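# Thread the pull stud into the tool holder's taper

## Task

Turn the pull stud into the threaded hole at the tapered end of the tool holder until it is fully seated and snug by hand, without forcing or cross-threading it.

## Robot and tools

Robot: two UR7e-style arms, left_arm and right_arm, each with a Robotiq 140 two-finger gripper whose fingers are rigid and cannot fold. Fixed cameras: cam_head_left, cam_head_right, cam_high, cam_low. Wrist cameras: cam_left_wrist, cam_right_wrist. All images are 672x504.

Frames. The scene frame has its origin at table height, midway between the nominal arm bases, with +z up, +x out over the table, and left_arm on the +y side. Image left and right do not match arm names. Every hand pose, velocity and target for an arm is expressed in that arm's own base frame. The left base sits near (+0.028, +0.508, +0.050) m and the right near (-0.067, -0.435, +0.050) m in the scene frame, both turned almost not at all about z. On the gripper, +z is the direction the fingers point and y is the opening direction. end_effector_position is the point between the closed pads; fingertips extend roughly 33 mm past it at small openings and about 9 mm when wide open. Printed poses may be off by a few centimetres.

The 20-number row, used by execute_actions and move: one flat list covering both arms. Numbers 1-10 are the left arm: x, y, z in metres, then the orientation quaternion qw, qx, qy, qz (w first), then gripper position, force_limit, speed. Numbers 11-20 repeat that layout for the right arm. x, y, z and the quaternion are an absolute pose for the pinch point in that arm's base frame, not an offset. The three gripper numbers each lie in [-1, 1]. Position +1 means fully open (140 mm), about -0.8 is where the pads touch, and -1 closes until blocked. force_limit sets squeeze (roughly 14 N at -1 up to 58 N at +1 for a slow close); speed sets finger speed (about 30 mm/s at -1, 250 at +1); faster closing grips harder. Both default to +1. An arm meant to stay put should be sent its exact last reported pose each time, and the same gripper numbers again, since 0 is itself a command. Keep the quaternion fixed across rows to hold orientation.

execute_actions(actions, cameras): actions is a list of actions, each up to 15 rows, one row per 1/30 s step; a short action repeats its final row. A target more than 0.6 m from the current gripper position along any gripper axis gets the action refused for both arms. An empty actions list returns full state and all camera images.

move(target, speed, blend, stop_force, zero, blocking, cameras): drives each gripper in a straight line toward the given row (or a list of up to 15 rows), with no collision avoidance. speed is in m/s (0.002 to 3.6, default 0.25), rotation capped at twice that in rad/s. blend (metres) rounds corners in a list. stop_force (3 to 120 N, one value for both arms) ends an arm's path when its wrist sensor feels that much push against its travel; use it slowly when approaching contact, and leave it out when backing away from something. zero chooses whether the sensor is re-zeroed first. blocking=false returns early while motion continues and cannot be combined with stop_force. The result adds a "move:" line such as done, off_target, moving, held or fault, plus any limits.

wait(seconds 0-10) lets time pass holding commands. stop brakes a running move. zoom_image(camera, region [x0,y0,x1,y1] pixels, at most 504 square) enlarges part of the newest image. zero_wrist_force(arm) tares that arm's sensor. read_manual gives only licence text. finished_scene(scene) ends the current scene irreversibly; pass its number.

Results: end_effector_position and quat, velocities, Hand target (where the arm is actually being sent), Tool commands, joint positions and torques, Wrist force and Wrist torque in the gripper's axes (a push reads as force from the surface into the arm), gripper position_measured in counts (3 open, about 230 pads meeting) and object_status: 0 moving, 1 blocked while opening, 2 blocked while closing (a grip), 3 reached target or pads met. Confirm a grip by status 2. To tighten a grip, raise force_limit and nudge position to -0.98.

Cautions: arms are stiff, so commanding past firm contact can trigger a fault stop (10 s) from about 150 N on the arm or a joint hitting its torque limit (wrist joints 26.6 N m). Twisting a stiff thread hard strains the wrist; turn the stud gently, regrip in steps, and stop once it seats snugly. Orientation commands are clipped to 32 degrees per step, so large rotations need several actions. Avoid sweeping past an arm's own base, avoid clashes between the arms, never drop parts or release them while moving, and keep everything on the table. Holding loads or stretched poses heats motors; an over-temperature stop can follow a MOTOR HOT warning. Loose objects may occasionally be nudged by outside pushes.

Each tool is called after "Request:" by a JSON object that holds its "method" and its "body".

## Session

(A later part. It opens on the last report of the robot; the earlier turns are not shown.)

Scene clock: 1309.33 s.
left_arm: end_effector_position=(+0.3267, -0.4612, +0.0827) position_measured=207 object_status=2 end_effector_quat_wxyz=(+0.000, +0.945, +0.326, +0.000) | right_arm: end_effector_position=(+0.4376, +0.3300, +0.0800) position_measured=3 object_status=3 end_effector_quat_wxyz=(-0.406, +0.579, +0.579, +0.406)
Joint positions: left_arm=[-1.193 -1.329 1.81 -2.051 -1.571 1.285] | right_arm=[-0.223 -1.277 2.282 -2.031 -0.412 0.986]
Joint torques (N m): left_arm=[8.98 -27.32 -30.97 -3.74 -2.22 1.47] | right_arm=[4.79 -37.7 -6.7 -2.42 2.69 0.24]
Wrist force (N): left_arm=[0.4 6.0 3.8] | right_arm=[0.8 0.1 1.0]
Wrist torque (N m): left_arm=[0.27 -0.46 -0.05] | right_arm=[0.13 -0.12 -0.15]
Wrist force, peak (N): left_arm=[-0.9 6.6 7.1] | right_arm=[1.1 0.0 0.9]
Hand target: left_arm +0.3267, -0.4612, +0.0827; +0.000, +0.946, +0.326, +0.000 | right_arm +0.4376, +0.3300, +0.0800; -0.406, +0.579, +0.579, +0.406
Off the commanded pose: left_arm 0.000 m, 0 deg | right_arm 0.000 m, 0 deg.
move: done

Request:
{"method": "move", "body": {"target": [0.3267, -0.4612, 0.0825, 0, -0.9976, -0.0698, 0, -1, 0, -1, 0.4376, 0.33, 0.08, -0.4056, 0.5793, 0.5793, 0.4056, 1, 1, 1], "speed": 0.3}}

Request:
{"method": "move", "body": {"target": [0.3267, -0.4612, 0.0823, 0, -0.9816, 0.1908, 0, -1, 0, -1, 0.4376, 0.33, 0.08, -0.4056, 0.5793, 0.5793, 0.4056, 1, 1, 1], "speed": 0.3, "cameras": ["cam_right_wrist", "cam_left_wrist"]}}

Request:
{"method": "zoom_image", "body": {"camera": "cam_right_wrist", "region": [310, 100, 390, 180]}}

Scene clock: 1319.27 s.
left_arm: end_effector_position=(+0.3267, -0.4612, +0.0825) position_measured=207 object_status=2 end_effector_quat_wxyz=(+0.000, +0.998, +0.070, +0.000) | right_arm: end_effector_position=(+0.4376, +0.3300, +0.0800) position_measured=3 object_status=3 end_effector_quat_wxyz=(-0.406, +0.579, +0.579, +0.406)
Joint positions: left_arm=[-1.193 -1.329 1.81 -2.052 -1.571 1.809] | right_arm=[-0.223 -1.277 2.282 -2.031 -0.412 0.986]
Joint torques (N m): left_arm=[8.63 -26.4 -30.51 -4.1 -2.57 1.58] | right_arm=[4.52 -36.95 -6.09 -2.52 2.68 0.34]
Wrist force (N): left_arm=[2.6 5.2 2.1] | right_arm=[1.1 0.0 0.6]
Wrist torque (N m): left_arm=[0.26 -0.52 -0.05] | right_arm=[0.13 -0.18 -0.15]
Wrist force, peak (N): left_arm=[0.6 6.7 7.1] | right_arm=[1.1 0.1 1.0]
Hand target: left_arm +0.3267, -0.4612, +0.0825; +0.000, +0.998, +0.070, +0.000 | right_arm +0.4376, +0.3300, +0.0800; -0.406, +0.579, +0.579, +0.406
Off the commanded pose: left_arm 0.000 m, 0 deg | right_arm 0.000 m, 0 deg.
move: done

Scene clock: 1320.63 s.
left_arm: end_effector_position=(+0.3267, -0.4612, +0.0823) position_measured=207 object_status=2 end_effector_quat_wxyz=(+0.000, +0.982, -0.191, +0.000) | right_arm: end_effector_position=(+0.4376, +0.3300, +0.0800) position_measured=3 object_status=3 end_effector_quat_wxyz=(-0.406, +0.579, +0.579, +0.406)
Joint positions: left_arm=[-1.193 -1.329 1.81 -2.052 -1.571 2.333] | right_arm=[-0.223 -1.277 2.282 -2.031 -0.412 0.986]
Joint torques (N m): left_arm=[7.93 -21.15 -29.32 -2.09 -2.31 2.25] | right_arm=[5.33 -36.88 -6.17 -2.43 2.78 0.42]
Wrist force (N): left_arm=[-0.9 1.2 -7.3] | right_arm=[0.9 0.1 0.8]
Wrist torque (N m): left_arm=[0.47 -0.45 -0.75] | right_arm=[0.14 -0.13 -0.15]
Wrist force, peak (N): left_arm=[0.9 1.9 -8.3] | right_arm=[0.9 0.2 1.1]
Hand target: left_arm +0.3267, -0.4612, +0.0823; +0.000, +0.982, -0.191, +0.000 | right_arm +0.4376, +0.3300, +0.0800; -0.406, +0.579, +0.579, +0.406
Off the commanded pose: left_arm 0.000 m, 0 deg | right_arm 0.000 m, 0 deg.
move: done
Images, in order (width x height): cam_left_wrist 672x504, cam_right_wrist 672x504.

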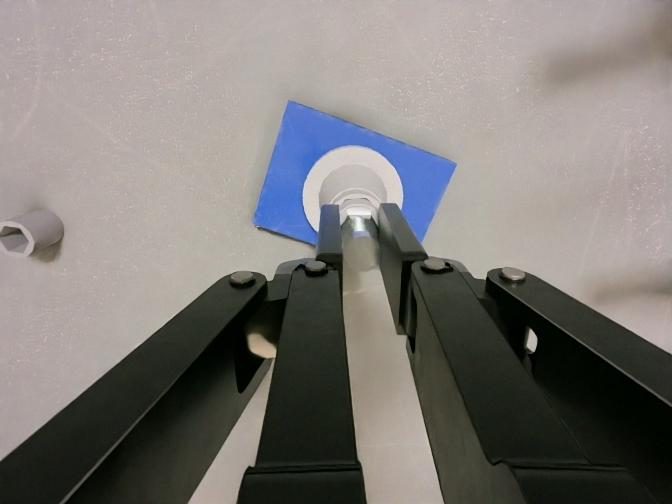

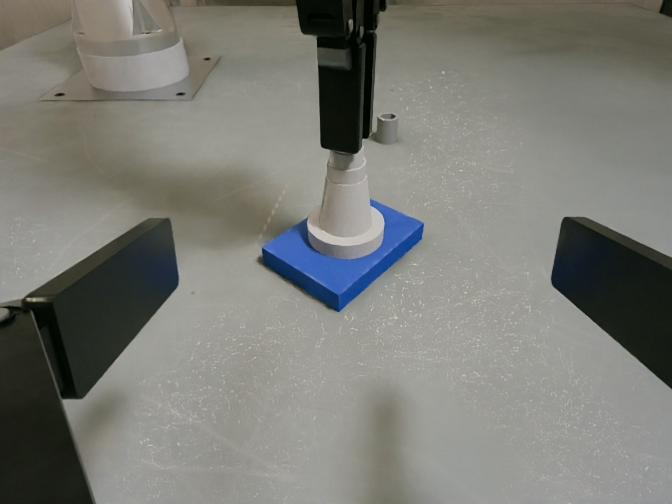

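Scaled by 6.300 from the camera's 672x504 image, which has a finer 960x720 frame.

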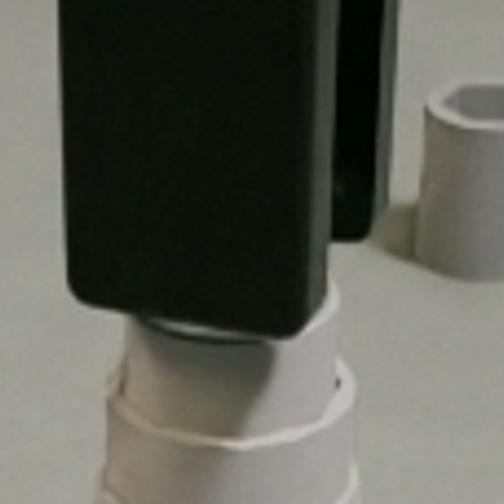

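Request:
{"method": "move", "body": {"target": [0.3267, -0.4612, 0.0824, 0, -0.9659, 0.2588, 0, -1, 0, -1, 0.4376, 0.33, 0.08, -0.4056, 0.5793, 0.5793, 0.4056, 1, 1, 1], "speed": 0.1, "cameras": ["cam_left_wrist"]}}

Scene clock: 1331.33 s.
left_arm: end_effector_position=(+0.3267, -0.4612, +0.0824) position_measured=207 object_status=2 end_effector_quat_wxyz=(+0.000, +0.966, -0.259, +0.000) | right_arm: end_effector_position=(+0.4376, +0.3300, +0.0800) position_measured=3 object_status=3 end_effector_quat_wxyz=(-0.406, +0.579, +0.579, +0.406)
Joint positions: left_arm=[-1.193 -1.329 1.81 -2.052 -1.571 2.473] | right_arm=[-0.223 -1.277 2.282 -2.031 -0.412 0.986]
Joint torques (N m): left_arm=[-4.28 -43.55 -29.59 -0.92 -1.71 -1.13] | right_arm=[4.72 -36.99 -6.88 -2.37 2.86 0.28]
Wrist force (N): left_arm=[-0.7 3.1 -3.0] | right_arm=[0.9 -0.1 0.9]
Wrist torque (N m): left_arm=[0.37 -0.51 -0.64] | right_arm=[0.10 -0.13 -0.16]
Wrist force, peak (N): left_arm=[-2.0 1.3 -7.7] | right_arm=[1.2 0.3 0.9]
Hand target: left_arm +0.3267, -0.4612, +0.0824; +0.000, +0.966, -0.259, +0.000 | right_arm +0.4376, +0.3300, +0.0800; -0.406, +0.579, +0.579, +0.406
Off the commanded pose: left_arm 0.000 m, 0 deg | right_arm 0.000 m, 0 deg.
move: done
Images, in order (width x height): cam_left_wrist 672x504.

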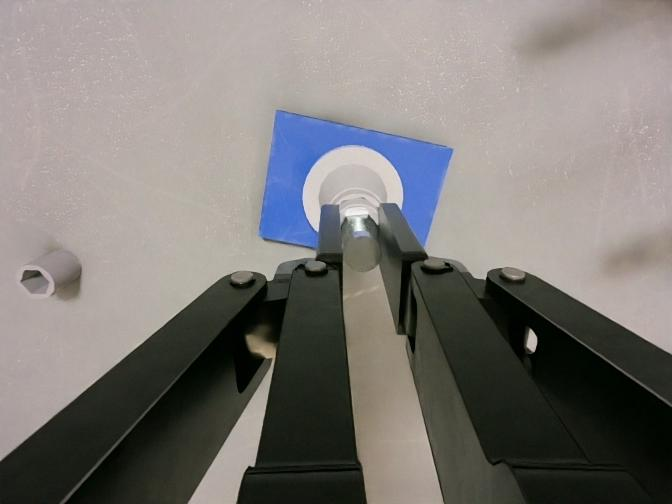

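Request:
{"method": "zoom_image", "body": {"camera": "cam_left_wrist", "region": [290, 130, 430, 290]}}

Request:
{"method": "move", "body": {"target": [0.3267, -0.4612, 0.0824, 0, -0.9397, 0.3420, 0, -1, 0, -1, 0.4376, 0.33, 0.08, -0.4056, 0.5793, 0.5793, 0.4056, 1, 1, 1], "speed": 0.1, "cameras": ["cam_left_wrist"]}}

Request:
{"method": "zoom_image", "body": {"camera": "cam_left_wrist", "region": [290, 130, 430, 290]}}

Scaled by 3.150 from the camera's 672x504 image, which has a finer 960x720 frame.

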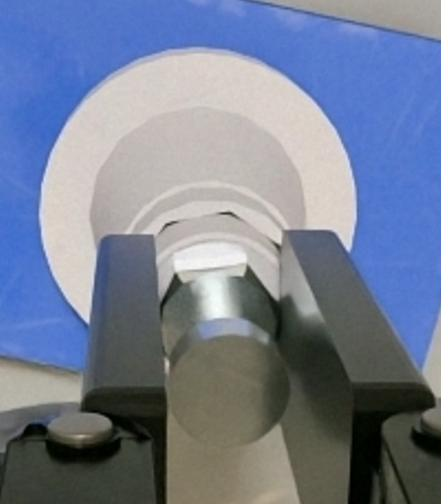

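Scene clock: 1347.03 s.
left_arm: end_effector_position=(+0.3267, -0.4612, +0.0824) position_measured=207 object_status=2 end_effector_quat_wxyz=(+0.000, +0.940, -0.342, +0.000) | right_arm: end_effector_position=(+0.4376, +0.3300, +0.0800) position_measured=3 object_status=3 end_effector_quat_wxyz=(-0.406, +0.579, +0.579, +0.406)
Joint positions: left_arm=[-1.193 -1.329 1.81 -2.052 -1.571 2.647] | right_arm=[-0.223 -1.277 2.282 -2.031 -0.412 0.986]
Joint torques (N m): left_arm=[0.03 -40.71 -24.25 -3.53 -0.49 -1.4] | right_arm=[4.43 -36.92 -5.9 -2.28 2.66 0.29]
Wrist force (N): left_arm=[0.9 2.8 -0.6] | right_arm=[0.9 0.1 0.6]
Wrist torque (N m): left_arm=[0.34 -0.39 -0.46] | right_arm=[0.14 -0.13 -0.15]
Wrist force, peak (N): left_arm=[-1.0 3.2 -2.9] | right_arm=[1.3 0.0 0.8]
Hand target: left_arm +0.3267, -0.4612, +0.0824; +0.000, +0.940, -0.342, +0.000 | right_arm +0.4376, +0.3300, +0.0800; -0.406, +0.579, +0.579, +0.406
Off the commanded pose: left_arm 0.000 m, 0 deg | right_arm 0.000 m, 0 deg.
move: done
Images, in order (width x height): cam_left_wrist 672x504.

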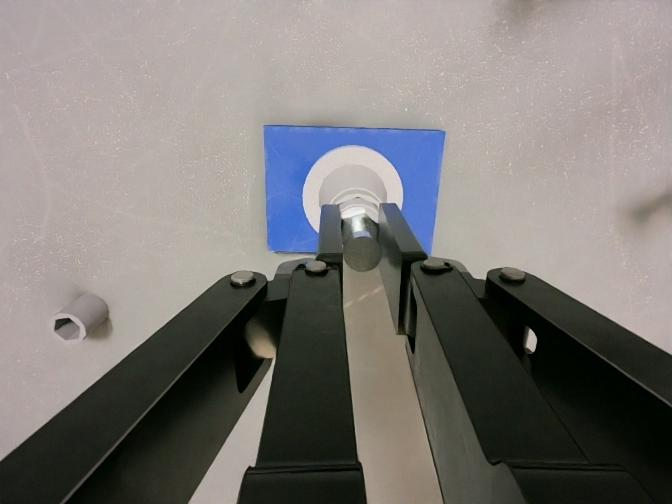

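Scaled by 3.150 from the camera's 672x504 image, which has a finer 960x720 frame.

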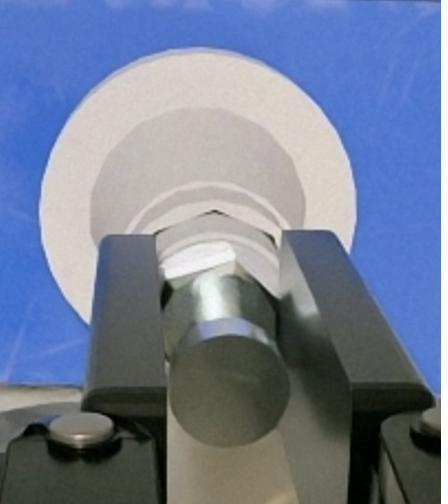

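Request:
{"method": "move", "body": {"target": [[0.3267, -0.4612, 0.0824, 0, -0.9397, 0.3420, 0, -0.45, 0, -0.5, 0.4376, 0.33, 0.08, -0.4056, 0.5793, 0.5793, 0.4056, 1, 1, 1], [0.3267, -0.4612, 0.0826, 0, -0.8660, 0.5, 0, -0.45, 0, -0.5, 0.4376, 0.33, 0.08, -0.4056, 0.5793, 0.5793, 0.4056, 1, 1, 1], [0.3267, -0.4612, 0.0790, 0, -0.8660, 0.5, 0, -0.45, 0, -0.5, 0.4376, 0.33, 0.08, -0.4056, 0.5793, 0.5793, 0.4056, 1, 1, 1]], "speed": [0.1, 0.5, 0.04], "cameras": ["cam_left_wrist", "cam_right_wrist"]}}

Request:
{"method": "zoom_image", "body": {"camera": "cam_left_wrist", "region": [290, 150, 430, 290]}}

Request:
{"method": "zoom_image", "body": {"camera": "cam_right_wrist", "region": [290, 60, 410, 180]}}

Scene clock: 1378.50 s.
left_arm: end_effector_position=(+0.3267, -0.4612, +0.0788) position_measured=186 object_status=3 end_effector_quat_wxyz=(+0.000, +0.866, -0.500, +0.000) end_effector_velocity=(-0.001, +0.001, +0.001) end_effector_angular_velocity=(+0.003, +0.001, -0.002) | right_arm: end_effector_position=(+0.4376, +0.3300, +0.0800) position_measured=3 object_status=3 end_effector_quat_wxyz=(-0.406, +0.579, +0.579, +0.406)
Joint positions: left_arm=[-1.193 -1.325 1.815 -2.061 -1.571 2.996] | right_arm=[-0.223 -1.277 2.282 -2.031 -0.412 0.986]
Joint velocities: left_arm=[-0.001 -0.001 -0.001 0.005 0 0.001] | right_arm=[within noise]
Joint torques (N m): left_arm=[8.97 -43.62 -29.71 -0.22 -0.32 1.92] | right_arm=[4.34 -37.05 -6.02 -2.33 2.69 0.17]
Wrist force (N): left_arm=[0.3 2.8 -1.7] | right_arm=[1.1 -0.2 0.7]
Wrist torque (N m): left_arm=[0.31 -0.47 -0.06] | right_arm=[0.08 -0.17 -0.15]
Wrist force, peak (N): left_arm=[0.4 3.4 -2.1] | right_arm=[1.2 0.2 0.9]
Hand target: left_arm +0.3267, -0.4612, +0.0790; +0.000, +0.866, -0.500, +0.000 | right_arm +0.4376, +0.3300, +0.0800; -0.406, +0.579, +0.579, +0.406
Off the commanded pose: left_arm 0.000 m, 0 deg | right_arm 0.000 m, 0 deg.
move: done
Images, in order (width x height): cam_left_wrist 672x504, cam_right_wrist 672x504.

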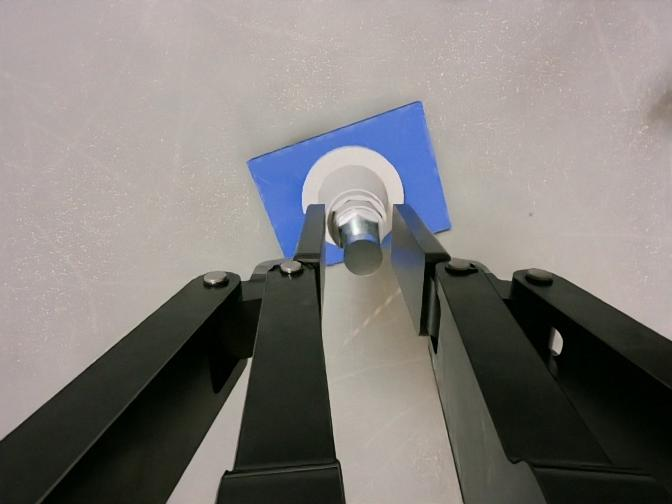

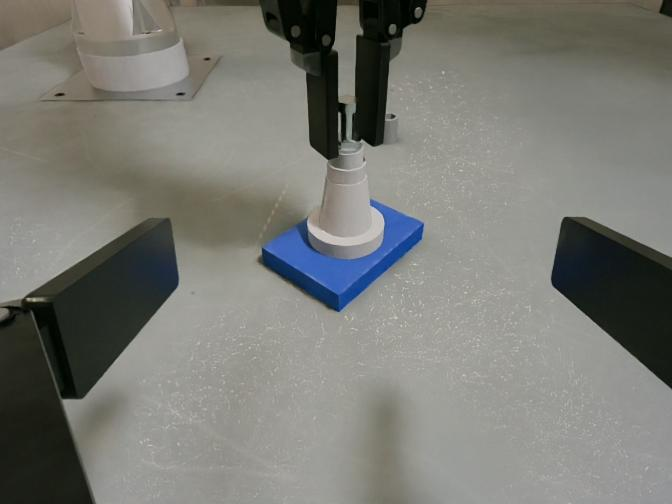

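Scaled by 3.600 from the camera's 672x504 image, which has a finer 960x720 frame.

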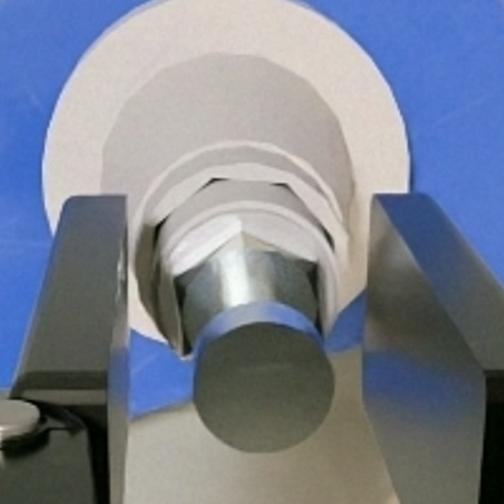

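Scaled by 4.200 from the camera's 672x504 image, which has a finer 960x720 frame.

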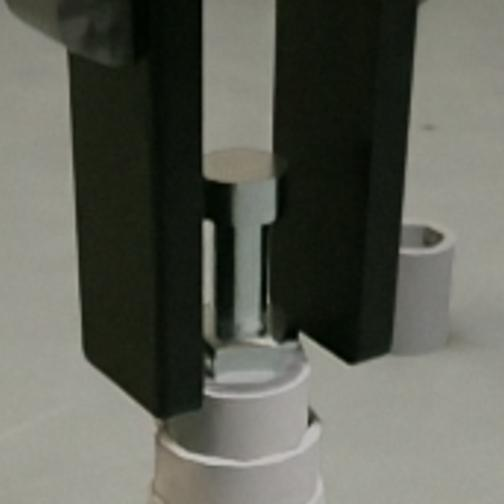

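Request:
{"method": "move", "body": {"target": [0.3267, -0.4612, 0.0792, 0, -0.8660, 0.5, 0, -1, -0.5, -1, 0.4376, 0.33, 0.08, -0.4056, 0.5793, 0.5793, 0.4056, 1, 1, 1], "speed": 0.04, "cameras": ["cam_left_wrist", "cam_right_wrist"]}}

Request:
{"method": "zoom_image", "body": {"camera": "cam_left_wrist", "region": [290, 150, 430, 290]}}

Request:
{"method": "zoom_image", "body": {"camera": "cam_right_wrist", "region": [290, 60, 410, 180]}}

Scene clock: 1404.87 s.
left_arm: end_effector_position=(+0.3267, -0.4612, +0.0792) position_measured=200 object_status=2 end_effector_quat_wxyz=(+0.000, +0.866, -0.500, +0.000) | right_arm: end_effector_position=(+0.4376, +0.3300, +0.0800) position_measured=3 object_status=3 end_effector_quat_wxyz=(-0.406, +0.579, +0.579, +0.406)
Joint positions: left_arm=[-1.193 -1.325 1.815 -2.06 -1.571 2.996] | right_arm=[-0.223 -1.277 2.282 -2.031 -0.412 0.986]
Joint torques (N m): left_arm=[6.31 -45.6 -30.93 -0.41 0.2 2.05] | right_arm=[4.12 -36.64 -6.39 -2.34 2.71 0.18]
Wrist force (N): left_arm=[1.1 2.1 0.9] | right_arm=[0.9 0.0 0.8]
Wrist torque (N m): left_arm=[0.43 -0.44 -0.07] | right_arm=[0.11 -0.13 -0.16]
Wrist force, peak (N): left_arm=[0.4 3.5 -1.8] | right_arm=[1.1 0.1 0.9]
Hand target: left_arm +0.3267, -0.4612, +0.0792; +0.000, +0.866, -0.500, +0.000 | right_arm +0.4376, +0.3300, +0.0800; -0.406, +0.579, +0.579, +0.406
Off the commanded pose: left_arm 0.000 m, 0 deg | right_arm 0.000 m, 0 deg.
move: done
Images, in order (width x height): cam_left_wrist 672x504, cam_right_wrist 672x504.

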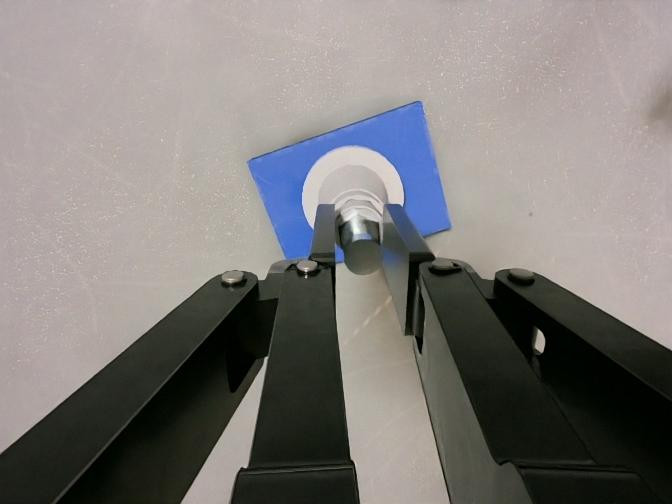

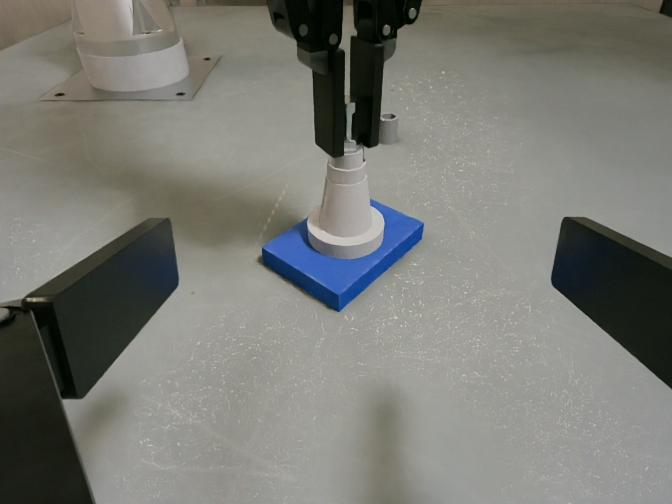

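Scaled by 3.600 from the camera's 672x504 image, which has a finer 960x720 frame.

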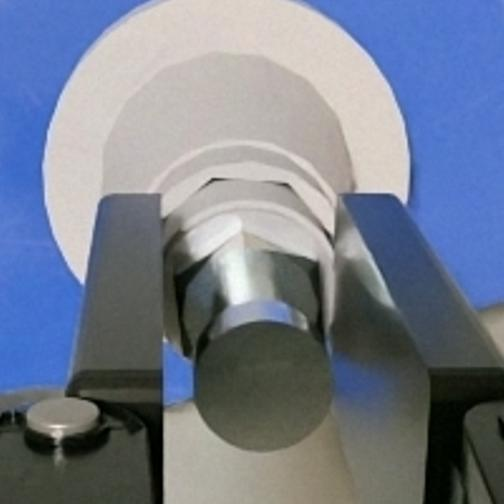

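Scaled by 4.200 from the camera's 672x504 image, which has a finer 960x720 frame.

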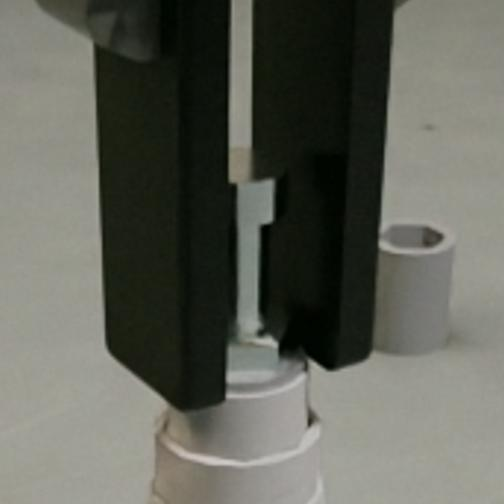

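Request:
{"method": "move", "body": {"target": [[0.3267, -0.4612, 0.0792, 0, -0.8660, 0.5, 0, -0.97, 0.3, -1, 0.4376, 0.33, 0.08, -0.4056, 0.5793, 0.5793, 0.4056, 1, 1, 1], [0.3267, -0.4612, 0.0792, 0, -0.8434, 0.5373, 0, -0.97, 0.3, -1, 0.4376, 0.33, 0.08, -0.4056, 0.5793, 0.5793, 0.4056, 1, 1, 1]], "speed": [0.05, 0.08]}}

Scene clock: 1418.07 s.
left_arm: end_effector_position=(+0.3267, -0.4612, +0.0792) position_measured=203 object_status=2 end_effector_quat_wxyz=(+0.000, +0.843, -0.537, +0.000) end_effector_velocity=(+0.000, +0.000, +0.000) end_effector_angular_velocity=(+0.000, +0.000, +0.005) | right_arm: end_effector_position=(+0.4376, +0.3300, +0.0800) position_measured=3 object_status=3 end_effector_quat_wxyz=(-0.406, +0.579, +0.579, +0.406)
Joint positions: left_arm=[-1.193 -1.325 1.815 -2.06 -1.571 3.084] | right_arm=[-0.223 -1.277 2.282 -2.031 -0.412 0.986]
Joint velocities: left_arm=[0 0 0 0 0 -0.005] | right_arm=[within noise]
Joint torques (N m): left_arm=[-0.29 -40.07 -24.8 -2.77 -0.21 -1.45] | right_arm=[4.16 -36.74 -6.53 -2.45 2.47 0.13]
Wrist force (N): left_arm=[0.2 1.5 -0.9] | right_arm=[0.8 0.0 0.9]
Wrist torque (N m): left_arm=[0.43 -0.47 -0.51] | right_arm=[0.12 -0.13 -0.16]
Wrist force, peak (N): left_arm=[-1.5 2.1 -2.4] | right_arm=[1.0 0.1 1.1]
Hand target: left_arm +0.3267, -0.4612, +0.0792; +0.000, +0.843, -0.537, +0.000 | right_arm +0.4376, +0.3300, +0.0800; -0.406, +0.579, +0.579, +0.406
Off the commanded pose: left_arm 0.000 m, 0 deg | right_arm 0.000 m, 0 deg.
move: done

Request:
{"method": "move", "body": {"target": [0.3267, -0.4612, 0.0792, 0, -0.8192, 0.5736, 0, -0.97, 0.3, -1, 0.4376, 0.33, 0.08, -0.4056, 0.5793, 0.5793, 0.4056, 1, 1, 1], "speed": 0.08, "cameras": ["cam_left_wrist"]}}

Request:
{"method": "zoom_image", "body": {"camera": "cam_left_wrist", "region": [290, 150, 430, 290]}}

Scene clock: 1423.53 s.
left_arm: end_effector_position=(+0.3267, -0.4612, +0.0792) position_measured=203 object_status=2 end_effector_quat_wxyz=(+0.000, +0.819, -0.574, +0.000) end_effector_velocity=(+0.000, +0.000, +0.000) end_effector_angular_velocity=(+0.001, +0.000, +0.004) | right_arm: end_effector_position=(+0.4376, +0.3300, +0.0800) position_measured=3 object_status=3 end_effector_quat_wxyz=(-0.406, +0.579, +0.579, +0.406)
Joint positions: left_arm=[-1.193 -1.325 1.815 -2.06 -1.571 3.171] | right_arm=[-0.223 -1.277 2.282 -2.031 -0.412 0.986]
Joint velocities: left_arm=[0 0 0.001 0 0 -0.005] | right_arm=[within noise]
Joint torques (N m): left_arm=[1.32 -26.41 -18.69 -4.68 0.93 -1.26] | right_arm=[4.7 -36.18 -5.68 -2.23 2.69 0.15]
Wrist force (N): left_arm=[-0.2 1.9 -2.9] | right_arm=[0.9 -0.1 0.8]
Wrist torque (N m): left_arm=[0.39 -0.44 -0.47] | right_arm=[0.10 -0.14 -0.15]
Wrist force, peak (N): left_arm=[-0.2 2.1 -2.8] | right_arm=[1.2 0.0 0.8]
Hand target: left_arm +0.3267, -0.4612, +0.0792; +0.000, +0.819, -0.574, +0.000 | right_arm +0.4376, +0.3300, +0.0800; -0.406, +0.579, +0.579, +0.406
Off the commanded pose: left_arm 0.000 m, 0 deg | right_arm 0.000 m, 0 deg.
move: done
Images, in order (width x height): cam_left_wrist 672x504.

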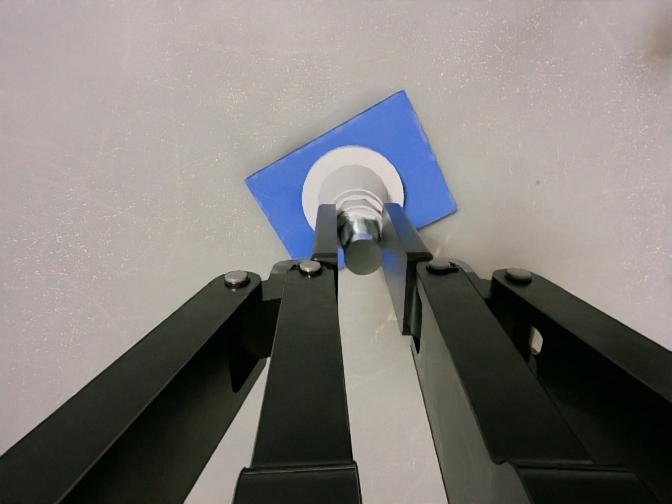

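Scaled by 3.600 from the camera's 672x504 image, which has a finer 960x720 frame.

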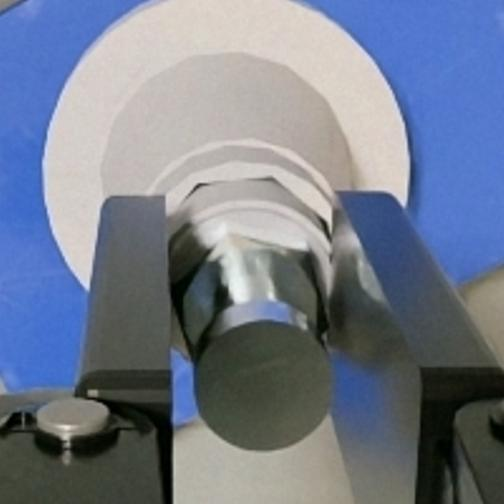

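Request:
{"method": "move", "body": {"target": [[0.3267, -0.4612, 0.0792, 0, -0.8192, 0.5736, 0, -0.45, 0.3, -0.5, 0.4376, 0.33, 0.08, -0.4056, 0.5793, 0.5793, 0.4056, 1, 1, 1], [0.3267, -0.4612, 0.0809, 0, -0.8660, 0.5, 0, -0.45, 0.3, -0.5, 0.4376, 0.33, 0.08, -0.4056, 0.5793, 0.5793, 0.4056, 1, 1, 1], [0.3267, -0.4612, 0.0809, 0, -0.8660, 0.5, 0, -1, 0.3, -1, 0.4376, 0.33, 0.08, -0.4056, 0.5793, 0.5793, 0.4056, 1, 1, 1]], "speed": [0.05, 0.2, 0.1], "cameras": ["cam_left_wrist", "cam_right_wrist"]}}

Request:
{"method": "zoom_image", "body": {"camera": "cam_left_wrist", "region": [290, 150, 430, 290]}}

Request:
{"method": "zoom_image", "body": {"camera": "cam_right_wrist", "region": [310, 100, 390, 180]}}

Scene clock: 1445.37 s.
left_arm: end_effector_position=(+0.3267, -0.4612, +0.0809) position_measured=207 object_status=0 end_effector_quat_wxyz=(+0.000, +0.866, -0.500, +0.000) | right_arm: end_effector_position=(+0.4376, +0.3300, +0.0800) position_measured=3 object_status=3 end_effector_quat_wxyz=(-0.406, +0.579, +0.579, +0.406)
Joint positions: left_arm=[-1.193 -1.327 1.812 -2.056 -1.571 2.996] | right_arm=[-0.223 -1.277 2.282 -2.031 -0.412 0.986]
Joint torques (N m): left_arm=[-7.21 -36.5 -15.94 -5.33 0.86 -1.45] | right_arm=[3.61 -36.84 -6.75 -2.16 2.62 -0.02]
Wrist force (N): left_arm=[-3.2 1.9 -10.6] | right_arm=[1.1 0.1 0.7]
Wrist torque (N m): left_arm=[0.41 -0.41 -0.48] | right_arm=[0.14 -0.19 -0.15]
Wrist force, peak (N): left_arm=[-3.2 1.9 -10.6] | right_arm=[1.2 0.1 1.0]
Hand target: left_arm +0.3267, -0.4612, +0.0809; +0.000, +0.866, -0.500, +0.000 | right_arm +0.4376, +0.3300, +0.0800; -0.406, +0.579, +0.579, +0.406
Off the commanded pose: left_arm 0.000 m, 0 deg | right_arm 0.000 m, 0 deg.
move: done
Images, in order (width x height): cam_left_wrist 672x504, cam_right_wrist 672x504.

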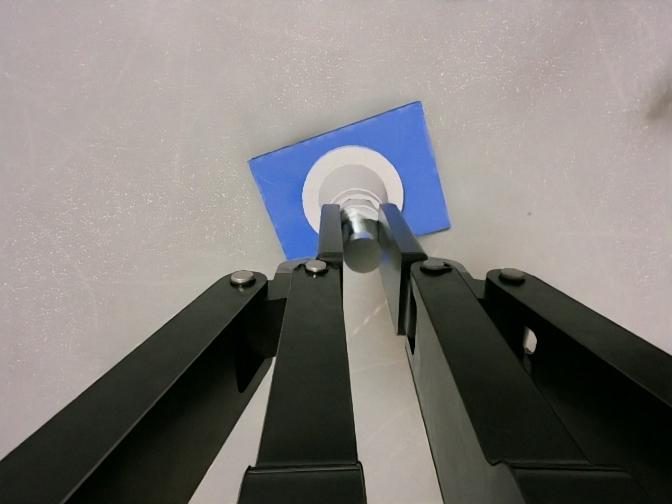

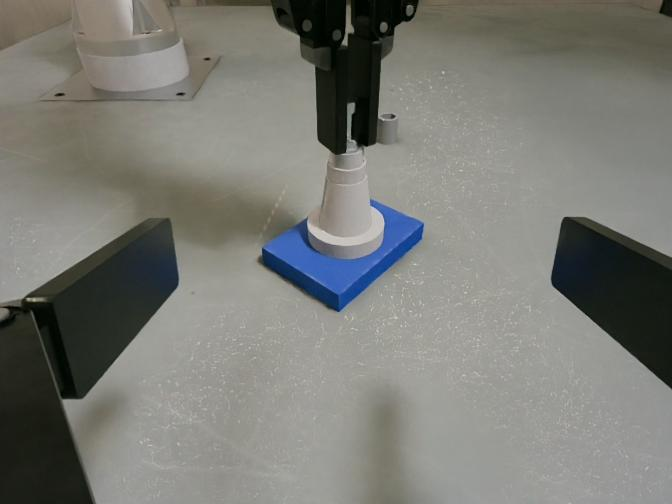

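Scaled by 3.600 from the camera's 672x504 image, which has a finer 960x720 frame.

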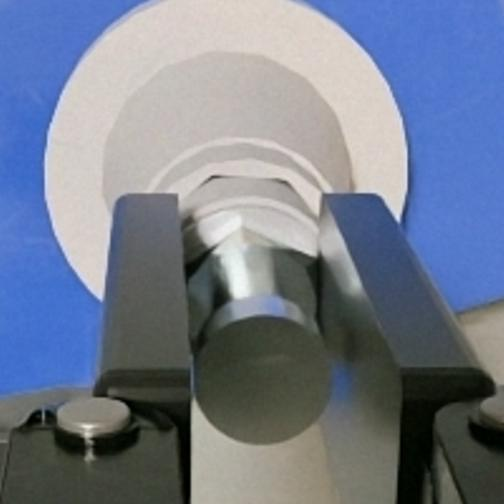

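Scaled by 6.300 from the camera's 672x504 image, which has a finer 960x720 frame.

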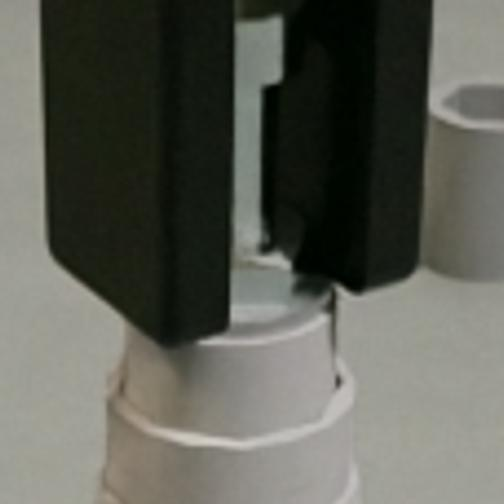

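Request:
{"method": "move", "body": {"target": [0.3267, -0.4612, 0.0810, 0, -0.8434, 0.5373, 0, -1, 0.3, -1, 0.4376, 0.33, 0.08, -0.4056, 0.5793, 0.5793, 0.4056, 1, 1, 1], "speed": 0.08, "cameras": ["cam_left_wrist"]}}

Request:
{"method": "zoom_image", "body": {"camera": "cam_left_wrist", "region": [290, 150, 430, 290]}}

Scene clock: 1491.20 s.
left_arm: end_effector_position=(+0.3267, -0.4612, +0.0810) position_measured=207 object_status=2 end_effector_quat_wxyz=(+0.000, +0.843, -0.537, +0.000) end_effector_velocity=(+0.000, +0.000, +0.000) end_effector_angular_velocity=(+0.000, +0.000, +0.004) | right_arm: end_effector_position=(+0.4376, +0.3300, +0.0800) position_measured=3 object_status=3 end_effector_quat_wxyz=(-0.406, +0.579, +0.579, +0.406)
Joint positions: left_arm=[-1.193 -1.327 1.812 -2.056 -1.571 3.084] | right_arm=[-0.223 -1.277 2.282 -2.031 -0.412 0.986]
Joint velocities: left_arm=[0 0 0 0 0 -0.005] | right_arm=[within noise]
Joint torques (N m): left_arm=[-4.11 -41.15 -28.67 0.05 0.21 -0.67] | right_arm=[3.21 -35.91 -6.47 -2.17 2.47 0.18]
Wrist force (N): left_arm=[0.1 1.9 -5.8] | right_arm=[0.9 0.1 0.6]
Wrist torque (N m): left_arm=[0.44 -0.42 -0.96] | right_arm=[0.13 -0.14 -0.15]
Wrist force, peak (N): left_arm=[-3.0 1.5 -11.4] | right_arm=[1.1 0.2 1.1]
Hand target: left_arm +0.3267, -0.4612, +0.0810; +0.000, +0.843, -0.537, +0.000 | right_arm +0.4376, +0.3300, +0.0800; -0.406, +0.579, +0.579, +0.406
Off the commanded pose: left_arm 0.000 m, 0 deg | right_arm 0.000 m, 0 deg.
move: done
Images, in order (width x height): cam_left_wrist 672x504.

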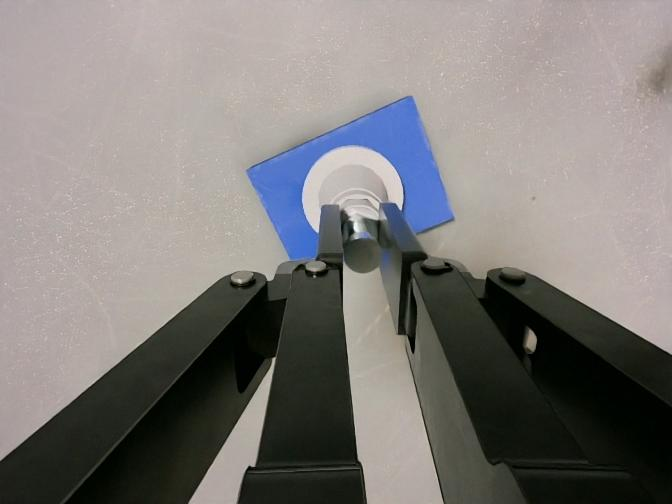

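Scaled by 3.600 from the camera's 672x504 image, which has a finer 960x720 frame.

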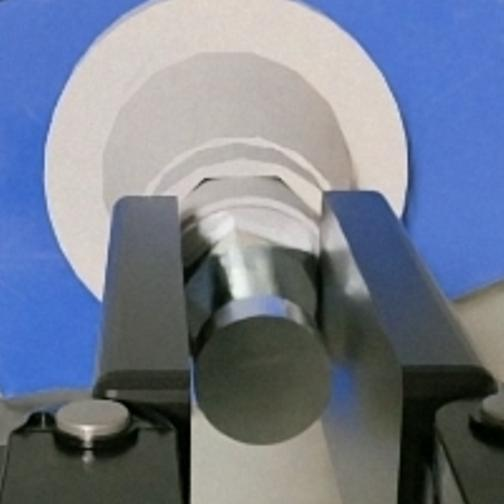

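Request:
{"method": "move", "body": {"target": [0.3267, -0.4612, 0.0811, 0, -0.8192, 0.5736, 0, -1, 0.3, -1, 0.4376, 0.33, 0.08, -0.4056, 0.5793, 0.5793, 0.4056, 1, 1, 1], "speed": 0.08, "cameras": ["cam_left_wrist"]}}

Request:
{"method": "zoom_image", "body": {"camera": "cam_left_wrist", "region": [290, 150, 430, 290]}}

Scene clock: 1500.30 s.
left_arm: end_effector_position=(+0.3267, -0.4612, +0.0811) position_measured=207 object_status=2 end_effector_quat_wxyz=(+0.000, +0.819, -0.574, +0.000) | right_arm: end_effector_position=(+0.4376, +0.3300, +0.0800) position_measured=3 object_status=3 end_effector_quat_wxyz=(-0.406, +0.579, +0.579, +0.406)
Joint positions: left_arm=[-1.193 -1.327 1.812 -2.055 -1.571 3.171] | right_arm=[-0.223 -1.277 2.282 -2.031 -0.412 0.986]
Joint torques (N m): left_arm=[0.67 -44.14 -30.39 -0.45 0.6 -0.93] | right_arm=[3.83 -36.05 -5.98 -2.08 2.51 0.06]
Wrist force (N): left_arm=[1.2 2.1 1.2] | right_arm=[1.1 0.2 0.6]
Wrist torque (N m): left_arm=[0.41 -0.45 -0.97] | right_arm=[0.15 -0.18 -0.15]
Wrist force, peak (N): left_arm=[0.3 2.0 -5.4] | right_arm=[1.2 0.0 1.0]
Hand target: left_arm +0.3267, -0.4612, +0.0811; +0.000, +0.819, -0.574, +0.000 | right_arm +0.4376, +0.3300, +0.0800; -0.406, +0.579, +0.579, +0.406
Off the commanded pose: left_arm 0.000 m, 0 deg | right_arm 0.000 m, 0 deg.
move: done
Images, in order (width x height): cam_left_wrist 672x504.

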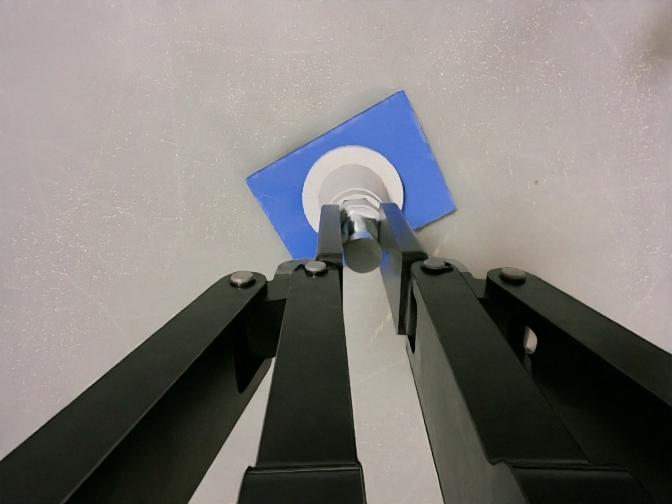

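Scaled by 3.600 from the camera's 672x504 image, which has a finer 960x720 frame.

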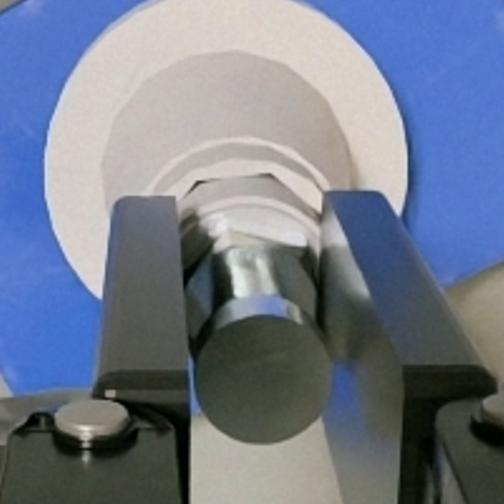

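Request:
{"method": "move", "body": {"target": [[0.3267, -0.4612, 0.0811, 0, -0.8192, 0.5736, 0, -0.3, 0.3, -0.5, 0.4376, 0.33, 0.08, -0.4056, 0.5793, 0.5793, 0.4056, 1, 1, 1], [0.3267, -0.4612, 0.17, 0, -0.8192, 0.5736, 0, -0.3, 0.3, -0.5, 0.4376, 0.33, 0.08, -0.4056, 0.5793, 0.5793, 0.4056, 1, 1, 1]], "speed": [0.05, 0.15], "cameras": ["cam_left_wrist", "cam_right_wrist", "cam_low"]}}

Request:
{"method": "zoom_image", "body": {"camera": "cam_right_wrist", "region": [300, 90, 400, 190]}}

Request:
{"method": "zoom_image", "body": {"camera": "cam_left_wrist", "region": [290, 130, 430, 270]}}

Scene clock: 1513.77 s.
left_arm: end_effector_position=(+0.3267, -0.4612, +0.1700) position_measured=167 object_status=3 end_effector_quat_wxyz=(+0.000, +0.819, -0.574, +0.000) | right_arm: end_effector_position=(+0.4376, +0.3300, +0.0800) position_measured=3 object_status=3 end_effector_quat_wxyz=(-0.406, +0.579, +0.579, +0.406)
Joint positions: left_arm=[-1.193 -1.404 1.664 -1.83 -1.571 3.171] | right_arm=[-0.223 -1.277 2.282 -2.031 -0.412 0.986]
Joint torques (N m): left_arm=[4.32 -24.13 -24.92 -3.54 0.75 -1.63] | right_arm=[3.86 -35.89 -5.91 -2.08 2.53 0.11]
Wrist force (N): left_arm=[0.6 3.0 -2.0] | right_arm=[0.8 0.0 0.7]
Wrist torque (N m): left_arm=[0.36 -0.52 -0.10] | right_arm=[0.11 -0.11 -0.15]
Wrist force, peak (N): left_arm=[0.5 3.3 -3.9] | right_arm=[1.1 0.2 1.0]
Hand target: left_arm +0.3267, -0.4612, +0.1700; +0.000, +0.819, -0.574, +0.000 | right_arm +0.4376, +0.3300, +0.0800; -0.406, +0.579, +0.579, +0.406
Off the commanded pose: left_arm 0.000 m, 0 deg | right_arm 0.000 m, 0 deg.
move: done
Images, in order (width x height): cam_low 672x504, cam_left_wrist 672x504, cam_right_wrist 672x504.

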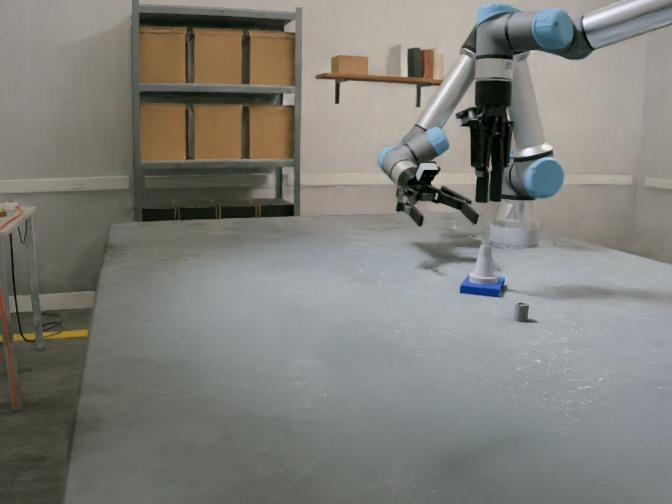

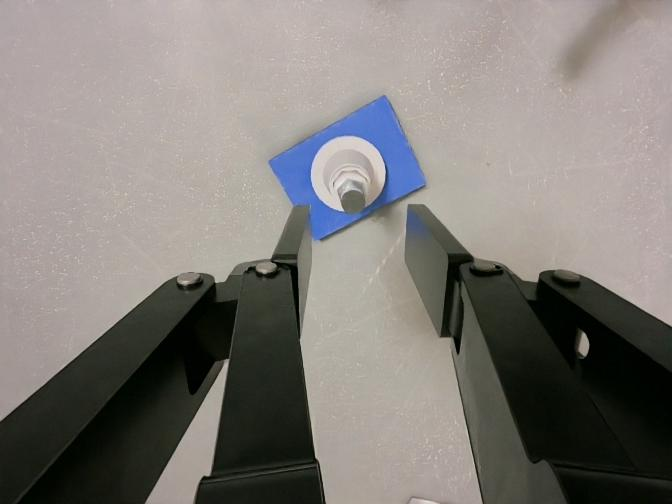

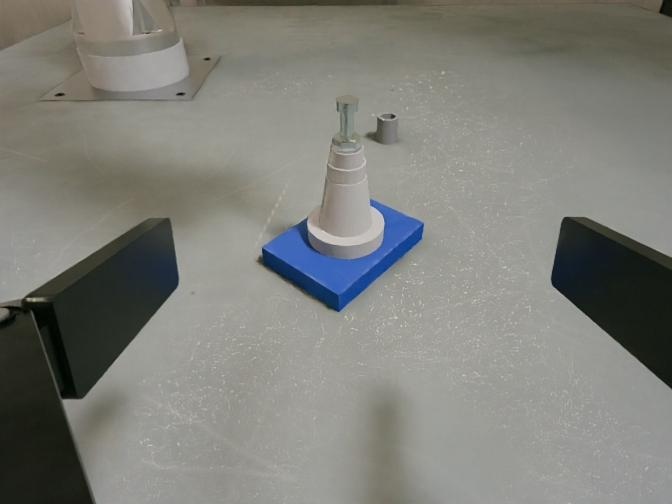

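Scaled by 5.040 from the camera's 672x504 image, which has a finer 960x720 frame.

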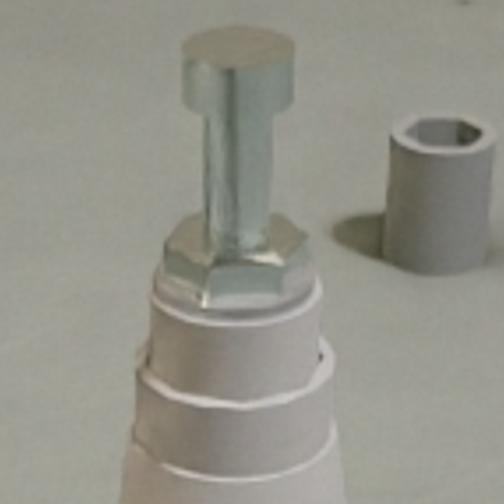

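Scaled by 3.600 from the camera's 672x504 image, which has a finer 960x720 frame.

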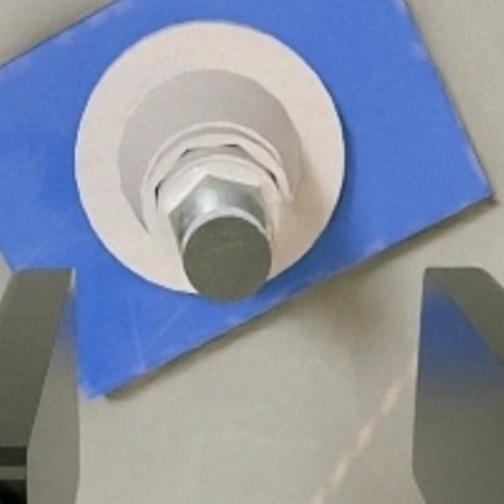

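Request:
{"method": "finished_scene", "body": {"scene": 1}}

The scene is finished: the task was done.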